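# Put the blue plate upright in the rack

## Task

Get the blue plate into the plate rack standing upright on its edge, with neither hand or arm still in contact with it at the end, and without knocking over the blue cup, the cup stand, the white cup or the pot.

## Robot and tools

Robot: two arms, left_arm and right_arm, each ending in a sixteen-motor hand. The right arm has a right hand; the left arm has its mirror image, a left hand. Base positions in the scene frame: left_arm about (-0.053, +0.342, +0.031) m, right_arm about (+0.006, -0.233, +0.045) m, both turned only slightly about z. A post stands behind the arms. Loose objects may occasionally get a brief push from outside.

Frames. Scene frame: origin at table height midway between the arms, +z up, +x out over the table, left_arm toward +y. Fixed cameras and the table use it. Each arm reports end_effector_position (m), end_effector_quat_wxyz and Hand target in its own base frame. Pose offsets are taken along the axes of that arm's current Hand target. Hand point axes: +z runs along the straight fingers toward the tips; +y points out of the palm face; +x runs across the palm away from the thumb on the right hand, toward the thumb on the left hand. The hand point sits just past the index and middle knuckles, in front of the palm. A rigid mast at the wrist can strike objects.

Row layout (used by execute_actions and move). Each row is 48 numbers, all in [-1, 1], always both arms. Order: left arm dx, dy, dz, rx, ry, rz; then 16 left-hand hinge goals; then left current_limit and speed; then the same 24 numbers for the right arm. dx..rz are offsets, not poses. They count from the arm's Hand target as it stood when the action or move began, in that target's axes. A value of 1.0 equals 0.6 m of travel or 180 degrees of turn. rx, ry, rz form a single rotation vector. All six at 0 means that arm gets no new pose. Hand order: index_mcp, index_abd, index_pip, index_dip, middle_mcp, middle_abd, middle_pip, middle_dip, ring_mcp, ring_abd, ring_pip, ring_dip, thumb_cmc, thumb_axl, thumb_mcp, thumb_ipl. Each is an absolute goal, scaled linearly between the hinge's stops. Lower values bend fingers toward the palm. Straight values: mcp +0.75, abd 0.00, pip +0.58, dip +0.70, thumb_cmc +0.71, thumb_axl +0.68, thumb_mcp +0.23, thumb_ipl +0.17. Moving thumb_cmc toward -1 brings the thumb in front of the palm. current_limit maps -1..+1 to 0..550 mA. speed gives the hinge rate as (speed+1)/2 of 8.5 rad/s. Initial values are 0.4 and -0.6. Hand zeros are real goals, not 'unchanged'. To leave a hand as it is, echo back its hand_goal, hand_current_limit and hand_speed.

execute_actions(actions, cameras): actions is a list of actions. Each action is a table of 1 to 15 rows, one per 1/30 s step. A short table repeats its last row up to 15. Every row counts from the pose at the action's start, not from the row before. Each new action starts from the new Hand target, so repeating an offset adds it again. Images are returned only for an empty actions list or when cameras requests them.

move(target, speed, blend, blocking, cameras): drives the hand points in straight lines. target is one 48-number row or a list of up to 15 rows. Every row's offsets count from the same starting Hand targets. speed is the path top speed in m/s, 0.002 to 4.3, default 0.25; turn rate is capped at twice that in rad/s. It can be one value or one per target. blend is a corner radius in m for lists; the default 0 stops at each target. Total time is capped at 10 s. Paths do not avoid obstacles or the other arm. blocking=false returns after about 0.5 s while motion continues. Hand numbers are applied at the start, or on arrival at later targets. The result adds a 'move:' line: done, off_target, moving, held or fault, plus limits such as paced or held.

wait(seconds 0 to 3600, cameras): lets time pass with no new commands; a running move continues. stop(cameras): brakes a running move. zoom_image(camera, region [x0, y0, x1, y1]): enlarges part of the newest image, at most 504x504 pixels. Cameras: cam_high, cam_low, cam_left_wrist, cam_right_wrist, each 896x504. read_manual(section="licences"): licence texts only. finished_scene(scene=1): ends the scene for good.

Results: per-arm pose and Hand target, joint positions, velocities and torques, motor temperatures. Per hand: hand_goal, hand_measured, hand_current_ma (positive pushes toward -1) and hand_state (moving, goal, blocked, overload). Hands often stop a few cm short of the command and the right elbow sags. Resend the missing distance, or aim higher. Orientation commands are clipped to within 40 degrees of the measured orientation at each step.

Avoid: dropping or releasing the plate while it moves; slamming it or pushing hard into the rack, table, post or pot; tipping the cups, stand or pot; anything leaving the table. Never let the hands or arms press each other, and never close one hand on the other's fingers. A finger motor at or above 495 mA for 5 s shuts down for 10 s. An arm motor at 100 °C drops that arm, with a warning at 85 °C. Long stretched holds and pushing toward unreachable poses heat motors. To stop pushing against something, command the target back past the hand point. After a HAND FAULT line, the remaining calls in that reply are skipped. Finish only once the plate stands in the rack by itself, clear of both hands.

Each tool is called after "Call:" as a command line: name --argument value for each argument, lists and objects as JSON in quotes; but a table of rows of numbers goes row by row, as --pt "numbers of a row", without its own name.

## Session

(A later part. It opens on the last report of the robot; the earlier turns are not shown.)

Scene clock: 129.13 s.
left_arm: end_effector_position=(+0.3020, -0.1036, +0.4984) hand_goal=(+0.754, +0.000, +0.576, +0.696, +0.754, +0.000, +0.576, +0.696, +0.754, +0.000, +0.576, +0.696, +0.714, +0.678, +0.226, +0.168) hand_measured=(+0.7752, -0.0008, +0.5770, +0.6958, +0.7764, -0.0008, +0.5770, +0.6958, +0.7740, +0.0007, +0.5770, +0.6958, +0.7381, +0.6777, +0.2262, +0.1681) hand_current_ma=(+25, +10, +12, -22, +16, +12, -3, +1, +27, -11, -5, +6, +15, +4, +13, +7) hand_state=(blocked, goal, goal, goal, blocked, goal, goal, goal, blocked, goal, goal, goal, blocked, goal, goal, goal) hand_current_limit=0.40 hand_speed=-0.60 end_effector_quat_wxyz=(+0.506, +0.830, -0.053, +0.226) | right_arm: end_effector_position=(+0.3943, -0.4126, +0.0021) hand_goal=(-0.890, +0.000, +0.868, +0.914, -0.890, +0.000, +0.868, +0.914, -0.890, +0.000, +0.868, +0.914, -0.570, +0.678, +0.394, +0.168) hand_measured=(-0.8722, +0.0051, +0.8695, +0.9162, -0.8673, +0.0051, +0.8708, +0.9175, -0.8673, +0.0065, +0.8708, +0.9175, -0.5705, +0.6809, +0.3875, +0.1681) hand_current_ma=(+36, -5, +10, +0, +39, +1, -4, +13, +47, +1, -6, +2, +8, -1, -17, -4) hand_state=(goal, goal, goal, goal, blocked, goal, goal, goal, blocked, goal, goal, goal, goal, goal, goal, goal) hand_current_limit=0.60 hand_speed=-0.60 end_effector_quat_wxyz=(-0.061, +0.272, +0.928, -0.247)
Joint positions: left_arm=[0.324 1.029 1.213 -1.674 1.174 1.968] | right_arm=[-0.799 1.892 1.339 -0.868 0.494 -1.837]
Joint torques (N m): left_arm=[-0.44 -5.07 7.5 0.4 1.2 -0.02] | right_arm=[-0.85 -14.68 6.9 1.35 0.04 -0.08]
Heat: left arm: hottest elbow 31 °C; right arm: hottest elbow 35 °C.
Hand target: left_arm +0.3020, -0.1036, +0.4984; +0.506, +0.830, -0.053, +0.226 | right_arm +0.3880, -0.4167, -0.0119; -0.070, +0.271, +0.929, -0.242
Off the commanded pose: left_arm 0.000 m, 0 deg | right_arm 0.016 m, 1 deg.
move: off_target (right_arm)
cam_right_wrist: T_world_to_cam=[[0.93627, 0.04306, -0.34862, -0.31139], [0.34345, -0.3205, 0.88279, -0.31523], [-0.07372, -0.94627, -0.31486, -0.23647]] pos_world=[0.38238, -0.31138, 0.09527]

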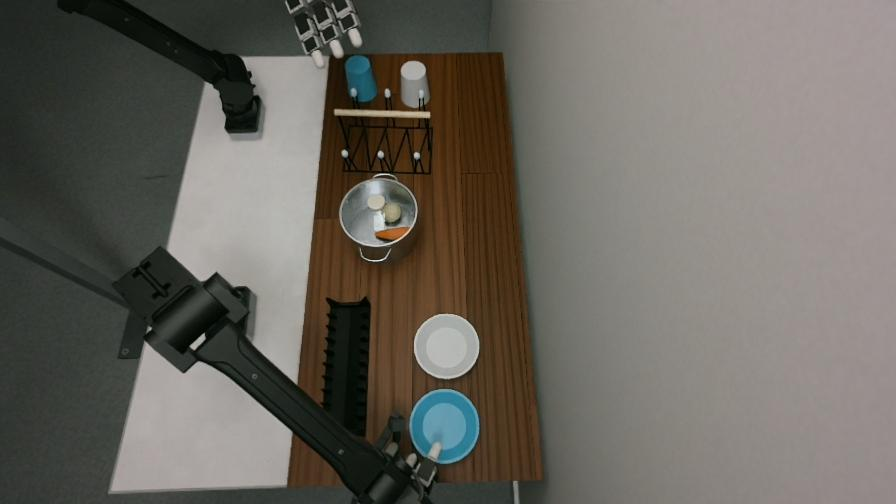

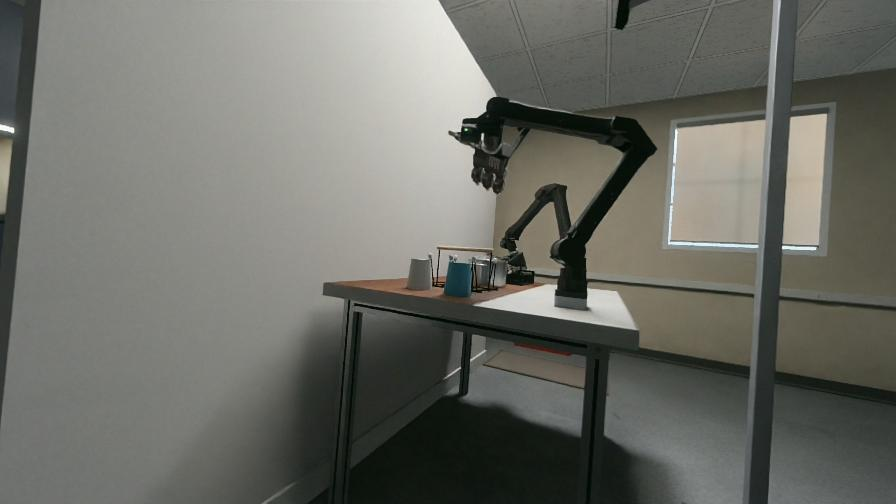

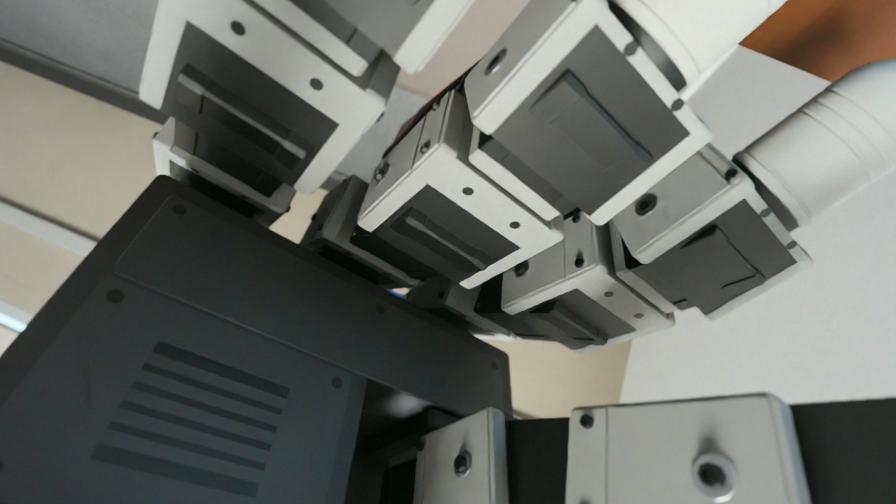

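Call:
move --target '[0,0,0,0,0,0,0.754,0,0.576,0.696,0.754,0,0.576,0.696,0.754,0,0.576,0.696,0.714,0.678,0.226,0.168,0.4,-0.6, 0,0.0242,0.0437,0,0,0,-0.89,0,0.8686,0.913,-0.89,0,0.8686,0.913,-0.89,0,0.8686,0.913,-0.571,0.677,0.393,0.1676,0.6,-0.6]' --speed 0.06 --cameras '["cam_high"]'

Call:
zoom_image --camera "cam_high" --region '[390, 400, 490, 500]'

Scene clock: 132.50 s.
left_arm: end_effector_position=(+0.3020, -0.1036, +0.4984) hand_goal=(+0.754, +0.000, +0.576, +0.696, +0.754, +0.000, +0.576, +0.696, +0.754, +0.000, +0.576, +0.696, +0.714, +0.678, +0.226, +0.168) hand_measured=(+0.7752, -0.0008, +0.5770, +0.6958, +0.7752, -0.0008, +0.5770, +0.6958, +0.7752, -0.0008, +0.5770, +0.6958, +0.7381, +0.6767, +0.2252, +0.1681) hand_current_ma=(+4, +8, +5, -10, +21, +6, -1, -16, +31, -3, -14, -13, +3, -10, +13, +4) hand_state=(blocked, goal, goal, goal, blocked, goal, goal, goal, blocked, goal, goal, goal, blocked, goal, goal, goal) hand_current_limit=0.40 hand_speed=-0.60 end_effector_quat_wxyz=(+0.506, +0.830, -0.053, +0.226) | right_arm: end_effector_position=(+0.3954, -0.4138, -0.0261) hand_goal=(-0.890, +0.000, +0.868, +0.914, -0.890, +0.000, +0.868, +0.914, -0.890, +0.000, +0.868, +0.914, -0.570, +0.678, +0.394, +0.168) hand_measured=(-0.8722, +0.0065, +0.8695, +0.9162, -0.8673, +0.0051, +0.8695, +0.9188, -0.8673, +0.0065, +0.8695, +0.9175, -0.5718, +0.6809, +0.3875, +0.1681) hand_current_ma=(+33, +1, +6, +2, +41, -8, -2, +9, +45, -1, -10, -2, +4, +0, -21, -8) hand_state=(goal, goal, goal, goal, blocked, goal, goal, goal, blocked, goal, goal, goal, goal, goal, goal, goal) hand_current_limit=0.60 hand_speed=-0.60 end_effector_quat_wxyz=(-0.060, +0.272, +0.928, -0.248)
Joint positions: left_arm=[0.324 1.029 1.213 -1.674 1.174 1.968] | right_arm=[-0.799 1.935 1.318 -0.801 0.494 -1.838]
Joint torques (N m): left_arm=[0.73 -4.78 7.53 0.61 1.2 0.01] | right_arm=[-0.91 -14.39 6.52 1.36 0.05 -0.07]
Heat: left arm: hottest elbow 31 °C; right arm: hottest elbow 35 °C.
Hand target: left_arm +0.3020, -0.1036, +0.4984; +0.506, +0.830, -0.053, +0.226 | right_arm +0.3879, -0.4168, -0.0419; -0.070, +0.271, +0.929, -0.242
Off the commanded pose: left_arm 0.000 m, 0 deg | right_arm 0.018 m, 1 deg.
move: off_target (right_arm)

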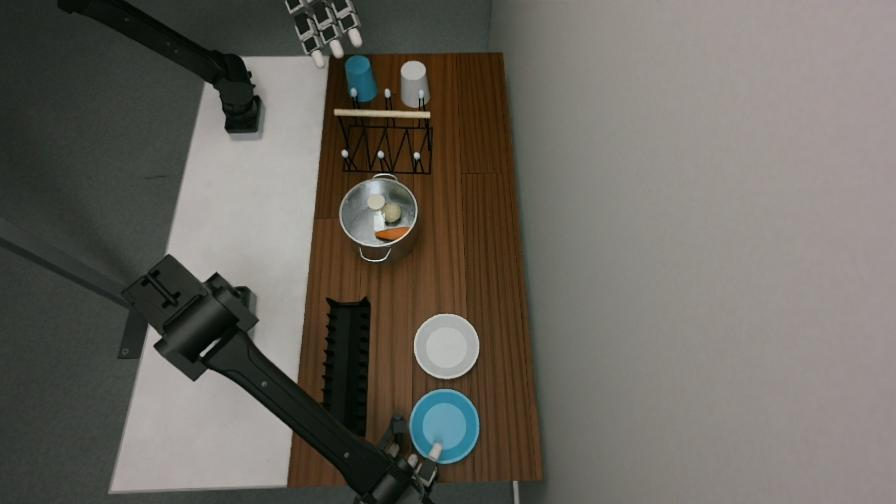

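Scaled by 5.040 from the camera's image (finer frame: 1280x720).

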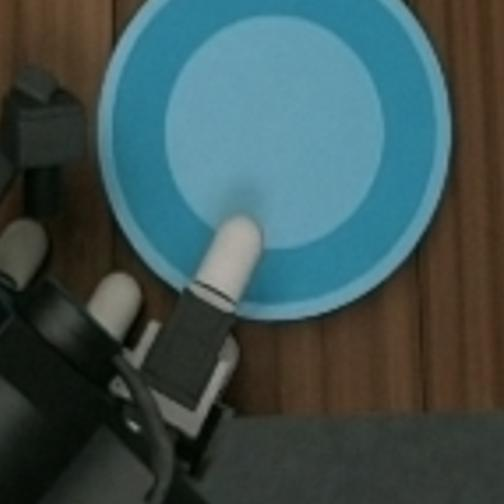

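Call:
move --target '[0,0,0,0,0,0,0.754,0,0.576,0.696,0.754,0,0.576,0.696,0.754,0,0.576,0.696,0.714,0.678,0.226,0.168,0.4,-0.6, 0,0.0097,0.0175,0,0,0,-0.89,0,0.8686,0.913,-0.89,0,0.8686,0.913,-0.89,0,0.8686,0.913,-0.571,0.677,0.393,0.1676,0.6,-0.6]' --speed 0.04 --cameras '[]'

Call:
move --target '[0,0,0,0,0,0,0.754,0,0.576,0.696,0.754,0,0.576,0.696,0.754,0,0.576,0.696,0.714,0.678,0.226,0.168,0.4,-0.6, 0,0.0049,0.0087,0,0,0,-0.89,0,0.8686,0.913,-0.89,0,0.8686,0.913,-0.89,0,0.8686,0.913,-0.571,0.677,0.393,0.1676,0.6,-0.6]' --speed 0.04 --cameras '["cam_high"]'

Call:
zoom_image --camera "cam_high" --region '[390, 400, 490, 500]'

Scene clock: 134.30 s.
left_arm: end_effector_position=(+0.3020, -0.1036, +0.4984) hand_goal=(+0.754, +0.000, +0.576, +0.696, +0.754, +0.000, +0.576, +0.696, +0.754, +0.000, +0.576, +0.696, +0.714, +0.678, +0.226, +0.168) hand_measured=(+0.7752, -0.0008, +0.5770, +0.6958, +0.7764, +0.0007, +0.5770, +0.6958, +0.7740, +0.0007, +0.5770, +0.6971, +0.7381, +0.6777, +0.2252, +0.1672) hand_current_ma=(+14, +18, +10, -9, +22, +10, -7, -7, +28, +5, -14, +8, +13, +5, -1, +5) hand_state=(blocked, goal, goal, goal, blocked, goal, goal, goal, blocked, goal, goal, goal, blocked, goal, goal, goal) hand_current_limit=0.40 hand_speed=-0.60 end_effector_quat_wxyz=(+0.506, +0.830, -0.053, +0.226) | right_arm: end_effector_position=(+0.3984, -0.4175, -0.0302) hand_goal=(-0.890, +0.000, +0.868, +0.914, -0.890, +0.000, +0.868, +0.914, -0.890, +0.000, +0.868, +0.914, -0.570, +0.678, +0.394, +0.168) hand_measured=(-0.8758, +0.0065, +0.8657, +0.9137, -0.8746, +0.0036, +0.8657, +0.9149, -0.8746, +0.0065, +0.8670, +0.9137, -0.5718, +0.6809, +0.3875, +0.1681) hand_current_ma=(+25, -5, +5, +6, +24, -2, -8, +5, +21, +4, -12, +3, +7, +5, -19, -3) hand_state=(goal, goal, goal, goal, goal, goal, goal, goal, goal, goal, goal, goal, goal, goal, goal, goal) hand_current_limit=0.60 hand_speed=-0.60 end_effector_quat_wxyz=(-0.053, +0.274, +0.927, -0.251)
Joint positions: left_arm=[0.324 1.029 1.213 -1.674 1.174 1.968] | right_arm=[-0.8 1.943 1.317 -0.775 0.493 -1.838]
Joint torques (N m): left_arm=[0.26 -4.84 7.73 0.5 1.16 0.04] | right_arm=[-0.79 -13.8 6.05 1.4 0.08 -0.07]
Heat: left arm: hottest elbow 31 °C; right arm: hottest elbow 35 °C.
Hand target: left_arm +0.3020, -0.1036, +0.4984; +0.506, +0.830, -0.053, +0.226 | right_arm +0.3880, -0.4169, -0.0538; -0.069, +0.271, +0.929, -0.242
Off the commanded pose: left_arm 0.000 m, 0 deg | right_arm 0.026 m, 2 deg.
move: off_target (right_arm)

Scene clock: 134.80 s.
left_arm: end_effector_position=(+0.3020, -0.1036, +0.4984) hand_goal=(+0.754, +0.000, +0.576, +0.696, +0.754, +0.000, +0.576, +0.696, +0.754, +0.000, +0.576, +0.696, +0.714, +0.678, +0.226, +0.168) hand_measured=(+0.7740, +0.0007, +0.5757, +0.6958, +0.7764, +0.0007, +0.5782, +0.6958, +0.7752, -0.0008, +0.5770, +0.6958, +0.7381, +0.6777, +0.2262, +0.1672) hand_current_ma=(+22, +6, +11, -11, +23, +18, +0, +6, +29, +0, -18, -4, +24, +1, -1, -6) hand_state=(blocked, goal, goal, goal, blocked, goal, goal, goal, blocked, goal, goal, goal, blocked, goal, goal, goal) hand_current_limit=0.40 hand_speed=-0.60 end_effector_quat_wxyz=(+0.506, +0.830, -0.053, +0.226) | right_arm: end_effector_position=(+0.3988, -0.4184, -0.0321) hand_goal=(-0.890, +0.000, +0.868, +0.914, -0.890, +0.000, +0.868, +0.914, -0.890, +0.000, +0.868, +0.914, -0.570, +0.678, +0.394, +0.168) hand_measured=(-0.8854, -0.0008, +0.8657, +0.9137, -0.8866, -0.0008, +0.8670, +0.9149, -0.8878, -0.0008, +0.8670, +0.9149, -0.5718, +0.6809, +0.3875, +0.1681) hand_current_ma=(+5, -12, +2, +2, -4, -9, -13, +8, -2, -8, -9, +3, +8, +5, -20, -5) hand_state=(goal, goal, goal, goal, goal, goal, goal, goal, goal, goal, goal, goal, goal, goal, goal, goal) hand_current_limit=0.60 hand_speed=-0.60 end_effector_quat_wxyz=(-0.051, +0.274, +0.927, -0.252)
Joint positions: left_arm=[0.324 1.029 1.213 -1.674 1.174 1.968] | right_arm=[-0.801 1.946 1.314 -0.764 0.493 -1.84]
Joint torques (N m): left_arm=[0.79 -5.3 7.61 0.53 1.23 0.03] | right_arm=[-0.67 -13.39 5.91 1.52 0.1 -0.04]
Heat: left arm: hottest elbow 31 °C; right arm: hottest elbow 35 °C.
Hand target: left_arm +0.3020, -0.1036, +0.4984; +0.506, +0.830, -0.053, +0.226 | right_arm +0.3881, -0.4169, -0.0598; -0.069, +0.271, +0.929, -0.242
Off the commanded pose: left_arm 0.000 m, 0 deg | right_arm 0.030 m, 2 deg.
move: off_target (right_arm)

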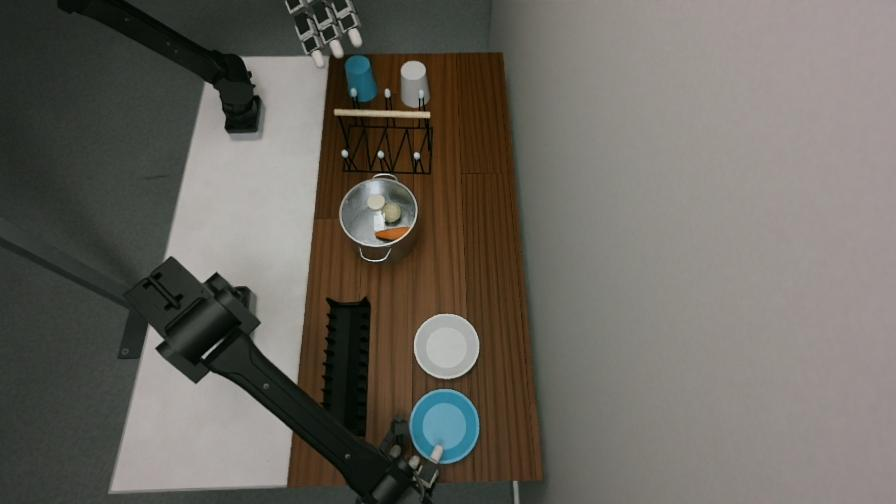

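Scaled by 5.040 from the camera's image (finer frame: 1280x720).

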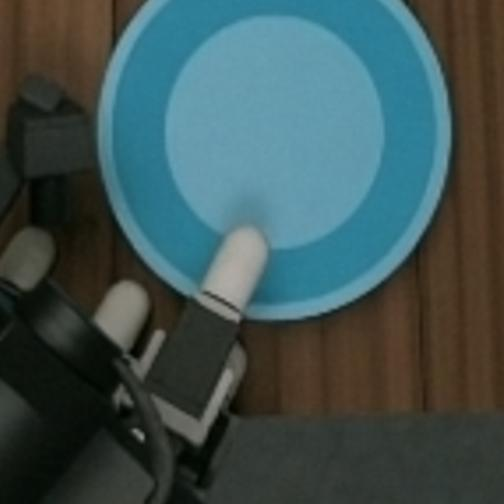

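Call:
move --pt "0 0 0 0 0 0 0.754 0 0.576 0.696 0.754 0 0.576 0.696 0.754 0 0.576 0.696 0.714 0.678 0.226 0.168 0.4 -0.6 0 -0.0113 -0.0204 0 0 0 -0.89 0 0.8686 0.913 -0.89 0 0.8686 0.913 -0.89 0 0.8686 0.913 -0.571 0.677 0.393 0.1676 0.6 -0.6" --pt "0 0 0 0 0 0 0.754 0 0.576 0.696 0.754 0 0.576 0.696 0.754 0 0.576 0.696 0.714 0.678 0.226 0.168 0.4 -0.6 0 0.0033 -0.0285 0 0 0 -0.89 0 0.8686 0.913 -0.89 0 0.8686 0.913 -0.89 0 0.8686 0.913 -0.571 0.677 0.393 0.1676 0.6 -0.6" --speed 0.04 --cameras '["cam_high"]'

Call:
zoom_image --camera "cam_high" --region '[390, 400, 490, 500]'

Scene clock: 138.60 s.
left_arm: end_effector_position=(+0.3020, -0.1036, +0.4984) hand_goal=(+0.754, +0.000, +0.576, +0.696, +0.754, +0.000, +0.576, +0.696, +0.754, +0.000, +0.576, +0.696, +0.714, +0.678, +0.226, +0.168) hand_measured=(+0.7740, -0.0008, +0.5770, +0.6971, +0.7764, +0.0007, +0.5770, +0.6971, +0.7740, +0.0007, +0.5757, +0.6958, +0.7381, +0.6777, +0.2262, +0.1681) hand_current_ma=(+11, +15, -1, -19, +25, +5, +12, -23, +23, -8, -17, -22, +0, -7, +1, -3) hand_state=(blocked, goal, goal, goal, blocked, goal, goal, goal, blocked, goal, goal, goal, blocked, goal, goal, goal) hand_current_limit=0.40 hand_speed=-0.60 end_effector_quat_wxyz=(+0.506, +0.830, -0.053, +0.226) | right_arm: end_effector_position=(+0.3975, -0.4175, -0.0324) hand_goal=(-0.890, +0.000, +0.868, +0.914, -0.890, +0.000, +0.868, +0.914, -0.890, +0.000, +0.868, +0.914, -0.570, +0.678, +0.394, +0.168) hand_measured=(-0.8866, +0.0065, +0.8657, +0.9137, -0.8878, +0.0051, +0.8670, +0.9149, -0.8854, +0.0065, +0.8670, +0.9137, -0.5718, +0.6809, +0.3885, +0.1672) hand_current_ma=(+2, -3, -1, +8, -2, +0, -5, +12, -2, +0, -10, +3, +7, +3, -23, -1) hand_state=(goal, goal, goal, goal, goal, goal, goal, goal, goal, goal, goal, goal, goal, goal, goal, goal) hand_current_limit=0.60 hand_speed=-0.60 end_effector_quat_wxyz=(-0.054, +0.275, +0.927, -0.251)
Joint positions: left_arm=[0.324 1.029 1.213 -1.674 1.174 1.968] | right_arm=[-0.801 1.946 1.314 -0.771 0.493 -1.838]
Joint torques (N m): left_arm=[0.38 -4.66 7.79 0.7 1.23 -0.01] | right_arm=[0.85 -15.03 6.23 0.06 0.2 0.13]
Heat: left arm: hottest elbow 31 °C; right arm: hottest elbow 35 °C.
Hand target: left_arm +0.3020, -0.1036, +0.4984; +0.506, +0.830, -0.053, +0.226 | right_arm +0.3933, -0.4084, -0.0458; -0.070, +0.271, +0.929, -0.242
Off the commanded pose: left_arm 0.000 m, 0 deg | right_arm 0.017 m, 2 deg.
move: off_target (right_arm)

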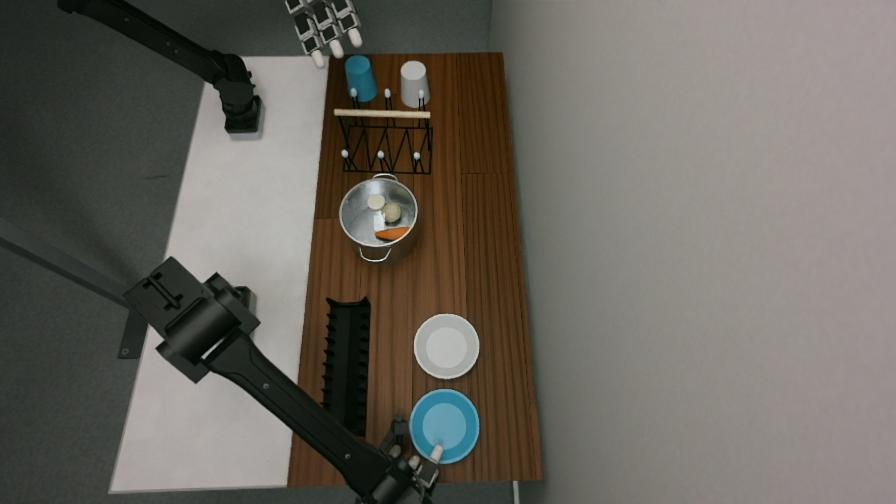

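Scaled by 5.040 from the camera's image (finer frame: 1280x720).

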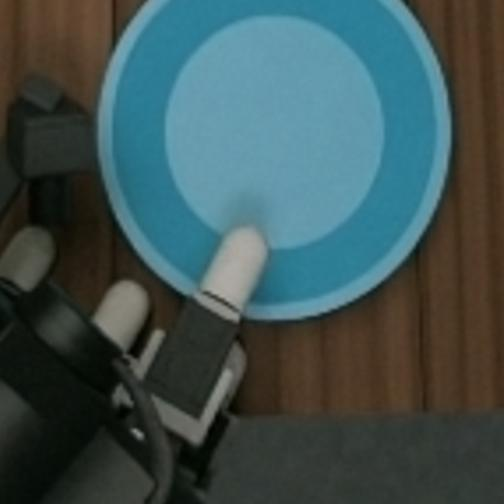

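Call:
move --pt "0 0 0 0 0 0 0.754 0 0.576 0.696 0.754 0 0.576 0.696 0.754 0 0.576 0.696 0.714 0.678 0.226 0.168 0.4 -0.6 -0.0092 -0.0592 -0.0137 0 0 0 -0.89 0 0.8686 0.913 -0.89 0 0.8686 0.913 -0.89 0 0.8686 0.913 -0.571 0.677 0.393 0.1676 0.6 -0.6" --pt "0 0 0 0 0 0 0.754 0 0.576 0.696 0.754 0 0.576 0.696 0.754 0 0.576 0.696 0.714 0.678 0.226 0.168 0.4 -0.6 -0.0092 -0.0222 0.0013 0 0 0 -0.89 0 0.8686 0.913 -0.89 0 0.8686 0.913 -0.89 0 0.8686 0.913 -0.571 0.677 0.393 0.1676 0.6 -0.6" --pt "0 0 0 0 0 0 0.754 0 0.576 0.696 0.754 0 0.576 0.696 0.754 0 0.576 0.696 0.714 0.678 0.226 0.168 0.4 -0.6 -0.009 0.0045 -0.0107 0 0 0 -0.89 0 0.8686 0.913 -0.89 0 0.8686 0.913 -0.89 0 0.8686 0.913 -0.571 0.677 0.393 0.1676 0.6 -0.6" --speed 0.05 --blend '[0,0.003,0]' --cameras '["cam_high"]'

Call:
zoom_image --camera "cam_high" --region '[390, 400, 490, 500]'

Scene clock: 144.50 s.
left_arm: end_effector_position=(+0.3020, -0.1036, +0.4984) hand_goal=(+0.754, +0.000, +0.576, +0.696, +0.754, +0.000, +0.576, +0.696, +0.754, +0.000, +0.576, +0.696, +0.714, +0.678, +0.226, +0.168) hand_measured=(+0.7740, +0.0007, +0.5770, +0.6958, +0.7764, +0.0007, +0.5770, +0.6958, +0.7752, +0.0007, +0.5757, +0.6971, +0.7381, +0.6767, +0.2262, +0.1681) hand_current_ma=(+14, +0, +2, -8, +26, +15, +5, -11, +29, +10, -9, -9, +15, -1, +6, +7) hand_state=(blocked, goal, goal, goal, blocked, goal, goal, goal, blocked, goal, goal, goal, blocked, goal, goal, goal) hand_current_limit=0.40 hand_speed=-0.60 end_effector_quat_wxyz=(+0.506, +0.830, -0.053, +0.226) | right_arm: end_effector_position=(+0.3982, -0.4107, -0.0295) hand_goal=(-0.890, +0.000, +0.868, +0.914, -0.890, +0.000, +0.868, +0.914, -0.890, +0.000, +0.868, +0.914, -0.570, +0.678, +0.394, +0.168) hand_measured=(-0.8818, +0.0051, +0.8682, +0.9137, -0.8794, +0.0036, +0.8708, +0.9175, -0.8806, +0.0065, +0.8708, +0.9175, -0.5718, +0.6809, +0.3875, +0.1681) hand_current_ma=(+14, -4, +1, +7, +9, -2, -2, +11, +19, -1, +1, +7, +2, +3, -21, -5) hand_state=(goal, goal, goal, goal, goal, goal, goal, goal, goal, goal, goal, goal, goal, goal, goal, goal) hand_current_limit=0.60 hand_speed=-0.60 end_effector_quat_wxyz=(-0.064, +0.270, +0.929, -0.245)
Joint positions: left_arm=[0.324 1.029 1.213 -1.674 1.174 1.968] | right_arm=[-0.792 1.946 1.327 -0.814 0.494 -1.831]
Joint torques (N m): left_arm=[0.21 -5.48 7.69 0.61 1.19 -0.02] | right_arm=[1.08 -14.86 6.58 0.96 0.2 0.14]
Heat: left arm: hottest wrist yaw 32 °C; right arm: hottest elbow 34 °C.
Hand target: left_arm +0.3020, -0.1036, +0.4984; +0.506, +0.830, -0.053, +0.226 | right_arm +0.4009, -0.4068, -0.0414; -0.069, +0.271, +0.929, -0.242
Off the commanded pose: left_arm 0.000 m, 0 deg | right_arm 0.013 m, 1 deg.
move: off_target (right_arm)

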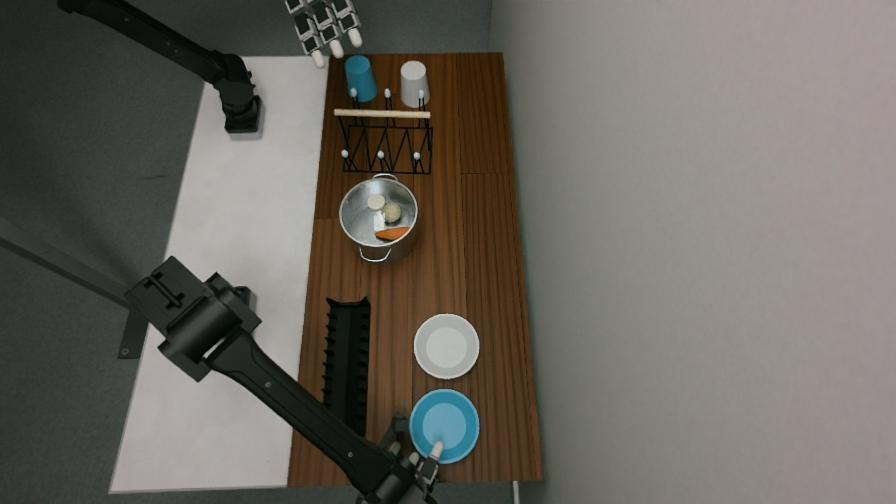

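Scaled by 5.040 from the camera's image (finer frame: 1280x720).

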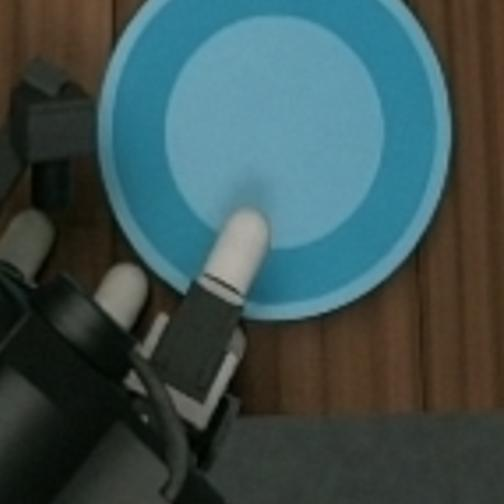

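Call:
move --target '[0,0,0,0,0,0,0.754,0,0.576,0.696,0.754,0,0.576,0.696,0.754,0,0.576,0.696,0.714,0.678,0.226,0.168,0.4,-0.6, 0.0003,0.0175,-0.0123,0,0,0,-0.89,0,0.8686,0.913,-0.89,0,0.8686,0.913,-0.89,0,0.8686,0.913,-0.571,0.677,0.393,0.1676,0.6,-0.6]' --speed 0.05 --cameras '["cam_high"]'

Call:
zoom_image --camera "cam_high" --region '[390, 400, 490, 500]'

Scene clock: 146.07 s.
left_arm: end_effector_position=(+0.3020, -0.1036, +0.4984) hand_goal=(+0.754, +0.000, +0.576, +0.696, +0.754, +0.000, +0.576, +0.696, +0.754, +0.000, +0.576, +0.696, +0.714, +0.678, +0.226, +0.168) hand_measured=(+0.7752, +0.0007, +0.5757, +0.6958, +0.7764, -0.0008, +0.5770, +0.6958, +0.7752, -0.0008, +0.5770, +0.6958, +0.7381, +0.6777, +0.2252, +0.1672) hand_current_ma=(+2, +11, +14, -7, +25, +7, +9, -1, +23, +0, -2, +4, +6, +2, +5, +0) hand_state=(blocked, goal, goal, goal, blocked, goal, goal, goal, blocked, goal, goal, goal, blocked, goal, goal, goal) hand_current_limit=0.40 hand_speed=-0.60 end_effector_quat_wxyz=(+0.506, +0.830, -0.053, +0.226) | right_arm: end_effector_position=(+0.4077, -0.4044, -0.0292) hand_goal=(-0.890, +0.000, +0.868, +0.914, -0.890, +0.000, +0.868, +0.914, -0.890, +0.000, +0.868, +0.914, -0.570, +0.678, +0.394, +0.168) hand_measured=(-0.8818, +0.0051, +0.8670, +0.9137, -0.8806, +0.0036, +0.8708, +0.9175, -0.8806, +0.0065, +0.8708, +0.9175, -0.5705, +0.6809, +0.3885, +0.1681) hand_current_ma=(+13, -1, +7, +9, +11, -8, -2, +11, +20, +10, -5, +2, +4, +6, -19, -5) hand_state=(goal, goal, goal, goal, goal, goal, goal, goal, goal, goal, goal, goal, goal, goal, goal, goal) hand_current_limit=0.60 hand_speed=-0.60 end_effector_quat_wxyz=(-0.060, +0.273, +0.928, -0.247)
Joint positions: left_arm=[0.324 1.029 1.213 -1.674 1.174 1.968] | right_arm=[-0.771 1.946 1.327 -0.814 0.497 -1.805]
Joint torques (N m): left_arm=[0.44 -5.01 7.76 0.39 1.26 -0.01] | right_arm=[1.32 -15.27 6.23 0.39 0.19 0.18]
Heat: left arm: hottest wrist yaw 32 °C; right arm: hottest elbow 34 °C.
Hand target: left_arm +0.3020, -0.1036, +0.4984; +0.506, +0.830, -0.053, +0.226 | right_arm +0.4076, -0.3959, -0.0401; -0.069, +0.271, +0.929, -0.242
Off the commanded pose: left_arm 0.000 m, 0 deg | right_arm 0.014 m, 1 deg.
move: off_target (right_arm)

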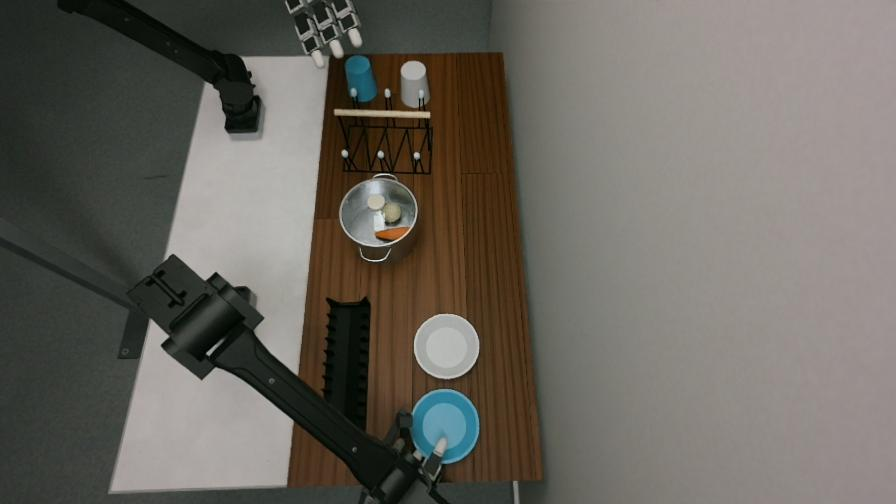

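Scaled by 5.040 from the camera's image (finer frame: 1280x720).

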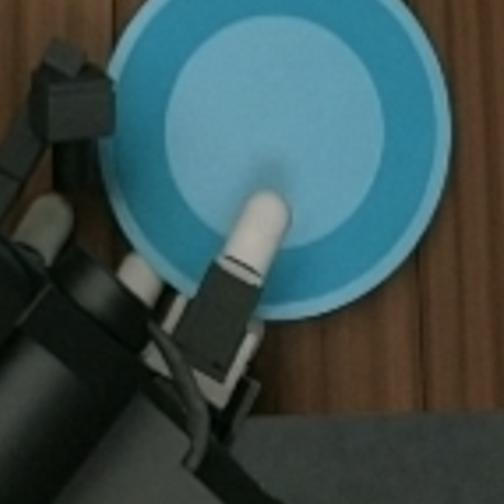

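Call:
move --target '[0,0,0,0,0,0,0.754,0,0.576,0.696,0.754,0,0.576,0.696,0.754,0,0.576,0.696,0.714,0.678,0.226,0.168,0.4,-0.6, 0.0012,0.0097,-0.0055,0,0,0,-0.89,0,0.8686,0.913,-0.89,0,0.8686,0.913,-0.89,0,0.8686,0.913,-0.571,0.677,0.393,0.1676,0.6,-0.6]' --speed 0.05 --cameras '["cam_high"]'

Call:
zoom_image --camera "cam_high" --region '[390, 400, 490, 500]'

Scene clock: 148.00 s.
left_arm: end_effector_position=(+0.3020, -0.1036, +0.4984) hand_goal=(+0.754, +0.000, +0.576, +0.696, +0.754, +0.000, +0.576, +0.696, +0.754, +0.000, +0.576, +0.696, +0.714, +0.678, +0.226, +0.168) hand_measured=(+0.7740, -0.0008, +0.5770, +0.6958, +0.7764, -0.0008, +0.5770, +0.6958, +0.7752, +0.0007, +0.5770, +0.6958, +0.7381, +0.6767, +0.2262, +0.1681) hand_current_ma=(+8, +13, +13, -7, +18, +9, +10, -20, +21, +18, -20, -2, +29, +2, +14, +10) hand_state=(blocked, goal, goal, goal, blocked, goal, goal, goal, blocked, goal, goal, goal, blocked, goal, goal, goal) hand_current_limit=0.40 hand_speed=-0.60 end_effector_quat_wxyz=(+0.506, +0.830, -0.053, +0.226) | right_arm: end_effector_position=(+0.4103, -0.3999, -0.0307) hand_goal=(-0.890, +0.000, +0.868, +0.914, -0.890, +0.000, +0.868, +0.914, -0.890, +0.000, +0.868, +0.914, -0.570, +0.678, +0.394, +0.168) hand_measured=(-0.8818, +0.0036, +0.8682, +0.9137, -0.8794, +0.0007, +0.8695, +0.9175, -0.8806, +0.0065, +0.8708, +0.9188, -0.5705, +0.6809, +0.3875, +0.1681) hand_current_ma=(+10, -9, +3, +0, +11, -8, +1, +8, +15, +1, -10, +10, +6, +3, -14, -6) hand_state=(goal, goal, goal, goal, goal, goal, goal, goal, goal, goal, goal, goal, goal, goal, goal, goal) hand_current_limit=0.60 hand_speed=-0.60 end_effector_quat_wxyz=(-0.059, +0.274, +0.927, -0.248)
Joint positions: left_arm=[0.324 1.029 1.213 -1.674 1.174 1.968] | right_arm=[-0.761 1.946 1.322 -0.814 0.5 -1.792]
Joint torques (N m): left_arm=[0.79 -5.07 7.76 0.66 1.21 -0.04] | right_arm=[1.55 -15.5 6.19 0.2 0.16 0.18]
Heat: left arm: hottest wrist yaw 32 °C; right arm: hottest elbow 34 °C.
Hand target: left_arm +0.3020, -0.1036, +0.4984; +0.506, +0.830, -0.053, +0.226 | right_arm +0.4106, -0.3899, -0.0401; -0.069, +0.271, +0.929, -0.242
Off the commanded pose: left_arm 0.000 m, 0 deg | right_arm 0.014 m, 1 deg.
move: off_target (right_arm)

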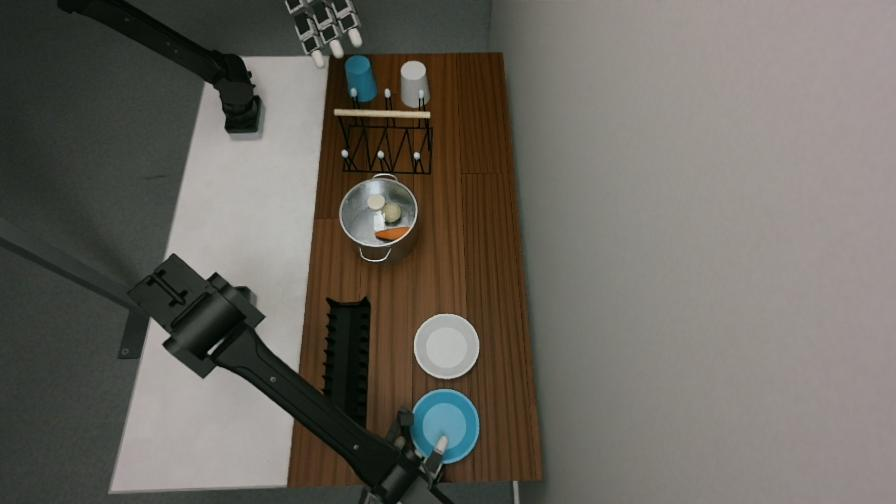

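Scaled by 5.040 from the camera's image (finer frame: 1280x720).

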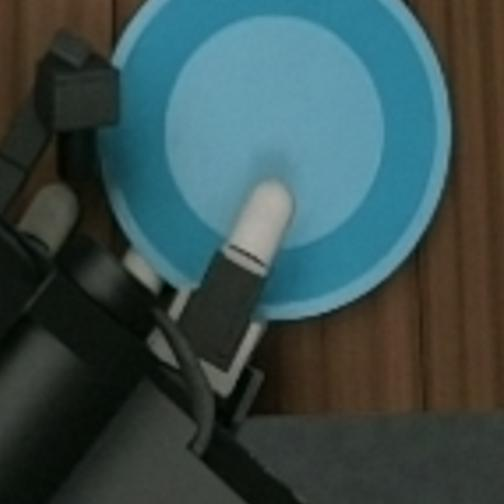

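Call:
move --target '[0,0,0,0,0,0,0.754,0,0.576,0.696,0.754,0,0.576,0.696,0.754,0,0.576,0.696,0.714,0.678,0.226,0.168,0.4,-0.6, 0,0,0,0,0,0,-0.89,0,0.8686,0.913,-0.89,0,0.8686,0.913,-0.89,0,0.8686,0.913,-0.571,0.677,-0.2,0.1676,0.6,-0.85]' --cameras '["cam_high"]'

Call:
zoom_image --camera "cam_high" --region '[390, 400, 490, 500]'

Scene clock: 150.27 s.
left_arm: end_effector_position=(+0.3020, -0.1036, +0.4984) hand_goal=(+0.754, +0.000, +0.576, +0.696, +0.754, +0.000, +0.576, +0.696, +0.754, +0.000, +0.576, +0.696, +0.714, +0.678, +0.226, +0.168) hand_measured=(+0.7740, -0.0008, +0.5770, +0.6971, +0.7764, +0.0007, +0.5757, +0.6958, +0.7740, -0.0008, +0.5770, +0.6958, +0.7381, +0.6767, +0.2252, +0.1681) hand_current_ma=(+15, +6, -2, +0, +25, +12, +5, -11, +18, +1, +4, -14, +5, +4, +14, +0) hand_state=(blocked, goal, goal, goal, blocked, goal, goal, goal, blocked, goal, goal, goal, blocked, goal, goal, goal) hand_current_limit=0.40 hand_speed=-0.60 end_effector_quat_wxyz=(+0.506, +0.830, -0.053, +0.226) | right_arm: end_effector_position=(+0.4104, -0.3994, -0.0308) hand_goal=(-0.890, +0.000, +0.868, +0.914, -0.890, +0.000, +0.868, +0.914, -0.890, +0.000, +0.868, +0.914, -0.570, +0.678, -0.200, +0.168) hand_measured=(-0.8770, +0.0007, +0.8734, +0.9149, -0.8734, -0.0037, +0.8734, +0.9175, -0.8794, +0.0065, +0.8708, +0.9175, -0.5743, +0.6809, +0.0302, +0.1919) hand_current_ma=(+17, -7, +12, +8, +26, -13, +1, +11, +16, +4, -8, +3, -1, -1, +431, +65) hand_state=(goal, goal, goal, goal, goal, goal, goal, goal, goal, goal, goal, goal, goal, goal, blocked, blocked) hand_current_limit=0.60 hand_speed=-0.85 end_effector_quat_wxyz=(-0.060, +0.273, +0.928, -0.247)
Joint positions: left_arm=[0.324 1.029 1.213 -1.674 1.174 1.968] | right_arm=[-0.761 1.946 1.322 -0.815 0.498 -1.792]
Joint torques (N m): left_arm=[0.85 -5.48 7.61 0.64 1.23 -0.01] | right_arm=[1.49 -15.5 6.22 0.25 0.22 0.17]
Heat: left arm: hottest wrist yaw 32 °C; right arm: hottest elbow 34 °C.
Hand target: left_arm +0.3020, -0.1036, +0.4984; +0.506, +0.830, -0.053, +0.226 | right_arm +0.4105, -0.3898, -0.0401; -0.069, +0.271, +0.929, -0.242
Off the commanded pose: left_arm 0.000 m, 0 deg | right_arm 0.013 m, 1 deg.
move: done

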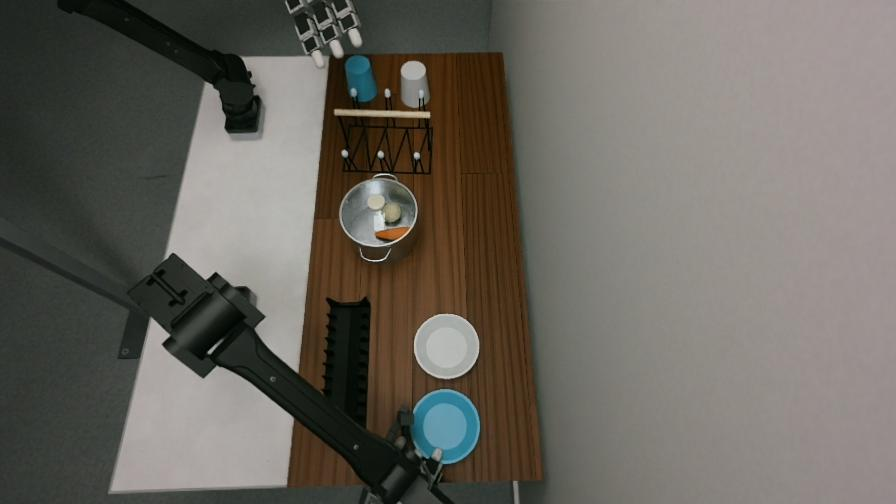

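Scaled by 5.040 from the camera's image (finer frame: 1280x720).

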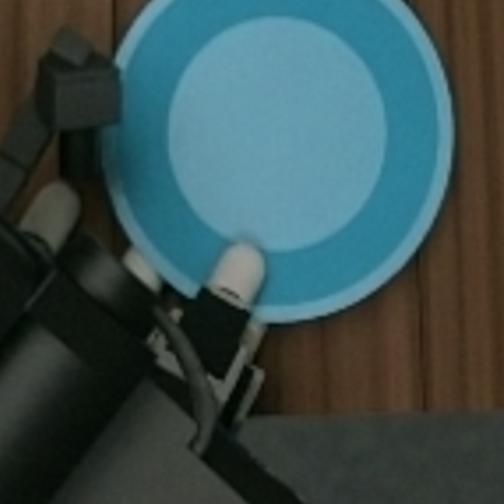

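Call:
move --pt "0 0 0 0 0 0 0.754 0 0.576 0.696 0.754 0 0.576 0.696 0.754 0 0.576 0.696 0.714 0.678 0.226 0.168 0.4 -0.6 0 -0.0585 -0.0966 0.0833 0 0 -1 0 0.9 0.93 -1 0 0.9 0.93 -0.89 0 0.8686 0.913 -0.571 0.677 -0.2 0.1676 0.6 -0.85" --pt "0 0 0 0 0 0 0.754 0 0.576 0.696 0.754 0 0.576 0.696 0.754 0 0.576 0.696 0.714 0.678 0.226 0.168 0.4 -0.6 0 -0.0695 -0.1777 0.1667 0 0 -1 0 0.9 0.93 -1 0 0.9 0.93 -0.89 0 0.8686 0.913 -0.571 0.677 -0.2 0.1676 0.6 -0.85" --speed 0.08 --blend 0.02 --cameras '["all"]'

Call:
zoom_image --camera "cam_high" --region '[390, 370, 520, 500]'

Scene clock: 158.27 s.
left_arm: end_effector_position=(+0.3020, -0.1036, +0.4984) hand_goal=(+0.754, +0.000, +0.576, +0.696, +0.754, +0.000, +0.576, +0.696, +0.754, +0.000, +0.576, +0.696, +0.714, +0.678, +0.226, +0.168) hand_measured=(+0.7752, +0.0007, +0.5770, +0.6958, +0.7752, -0.0008, +0.5770, +0.6958, +0.7740, -0.0008, +0.5770, +0.6958, +0.7381, +0.6777, +0.2252, +0.1681) hand_current_ma=(+14, +17, +0, -7, +16, +17, +9, -5, +26, -12, -6, -3, +11, +2, +10, +1) hand_state=(blocked, goal, goal, goal, blocked, goal, goal, goal, blocked, goal, goal, goal, blocked, goal, goal, goal) hand_current_limit=0.40 hand_speed=-0.60 end_effector_quat_wxyz=(+0.506, +0.830, -0.053, +0.226) | right_arm: end_effector_position=(+0.4022, -0.3733, +0.0570) hand_goal=(-1.000, +0.000, +0.900, +0.930, -1.000, +0.000, +0.900, +0.930, -0.890, +0.000, +0.868, +0.914, -0.570, +0.678, -0.200, +0.168) hand_measured=(-0.9096, +0.0051, +0.9350, +0.9442, -0.9301, -0.0037, +0.9183, +0.9366, -0.8806, +0.0065, +0.8695, +0.9162, -0.5667, +0.6809, +0.0203, +0.1957) hand_current_ma=(+282, -8, +87, +29, +199, -15, +35, +26, +17, +0, -3, +0, +11, +2, +433, +86) hand_state=(blocked, goal, blocked, goal, blocked, goal, goal, goal, goal, goal, goal, goal, goal, goal, blocked, blocked) hand_current_limit=0.60 hand_speed=-0.85 end_effector_quat_wxyz=(-0.156, +0.235, +0.838, -0.468)
Joint positions: left_arm=[0.324 1.029 1.213 -1.674 1.174 1.968] | right_arm=[-0.554 1.855 1.361 -1.146 1.03 -1.539]
Joint torques (N m): left_arm=[0.38 -4.78 8.02 0.62 1.24 0.01] | right_arm=[1.44 -16.03 9.33 -0.02 0.72 0.14]
Heat: left arm: hottest wrist yaw 32 °C; right arm: hottest elbow 33 °C.
Hand target: left_arm +0.3020, -0.1036, +0.4984; +0.506, +0.830, -0.053, +0.226 | right_arm +0.4188, -0.3764, +0.0732; -0.137, +0.243, +0.835, -0.474
Off the commanded pose: left_arm 0.000 m, 0 deg | right_arm 0.023 m, 3 deg.
move: off_target (right_arm)
cam_left_wrist: T_world_to_cam=[[-0.48089, 0.21638, -0.84966, 0.55904], [0.33878, 0.93966, 0.04756, -0.07315], [0.80869, -0.26498, -0.52518, 0.11496]] pos_world=[0.20066, -0.02176, 0.53885]
cam_right_wrist: T_world_to_cam=[[0.77363, -0.15501, -0.61438, -0.29481], [0.62446, 0.0221, 0.78074, -0.3331], [-0.10745, -0.98767, 0.11389, -0.20776]] pos_world=[0.41376, -0.24354, 0.1026]

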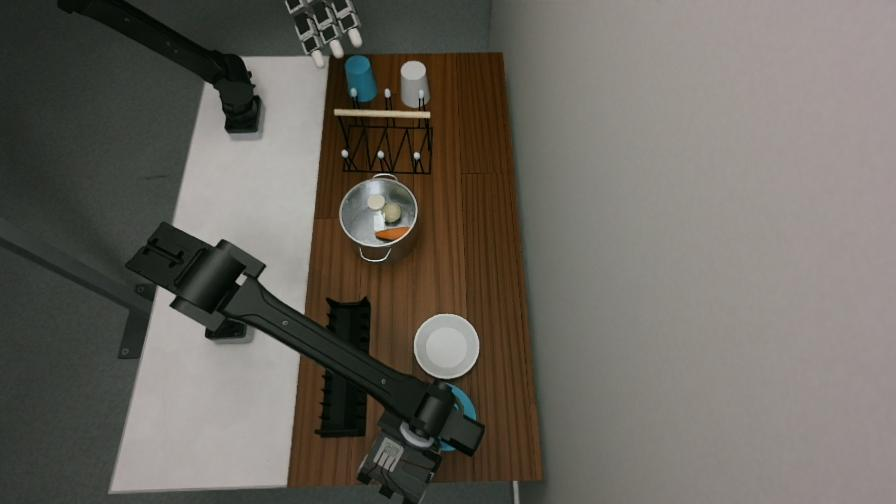

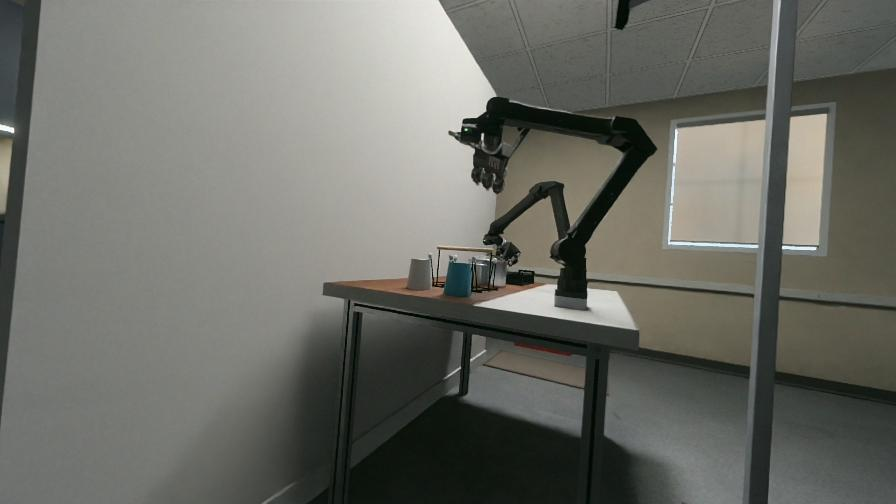

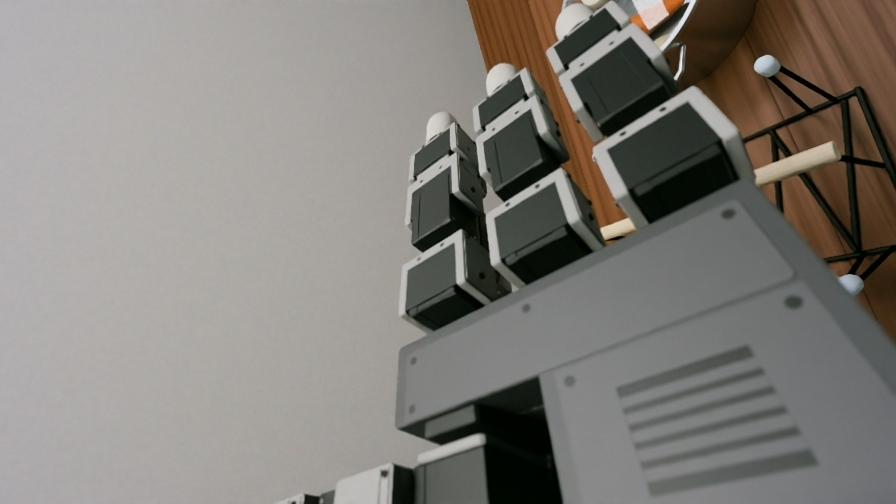

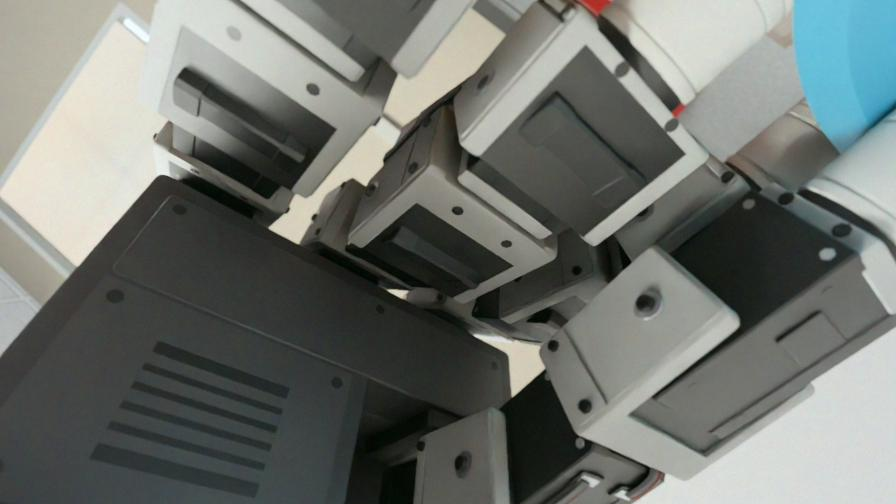

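Scaled by 3.877 from the camera's image (finer frame: 1280x720).

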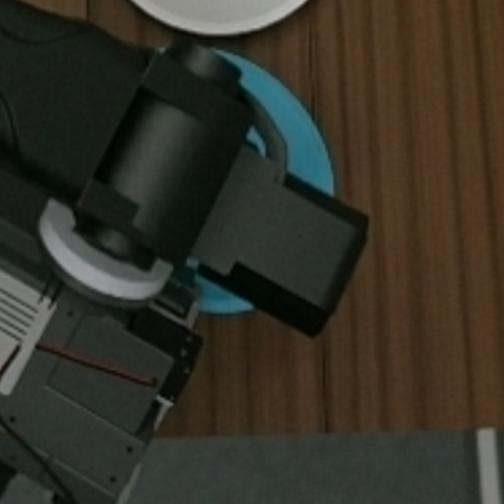

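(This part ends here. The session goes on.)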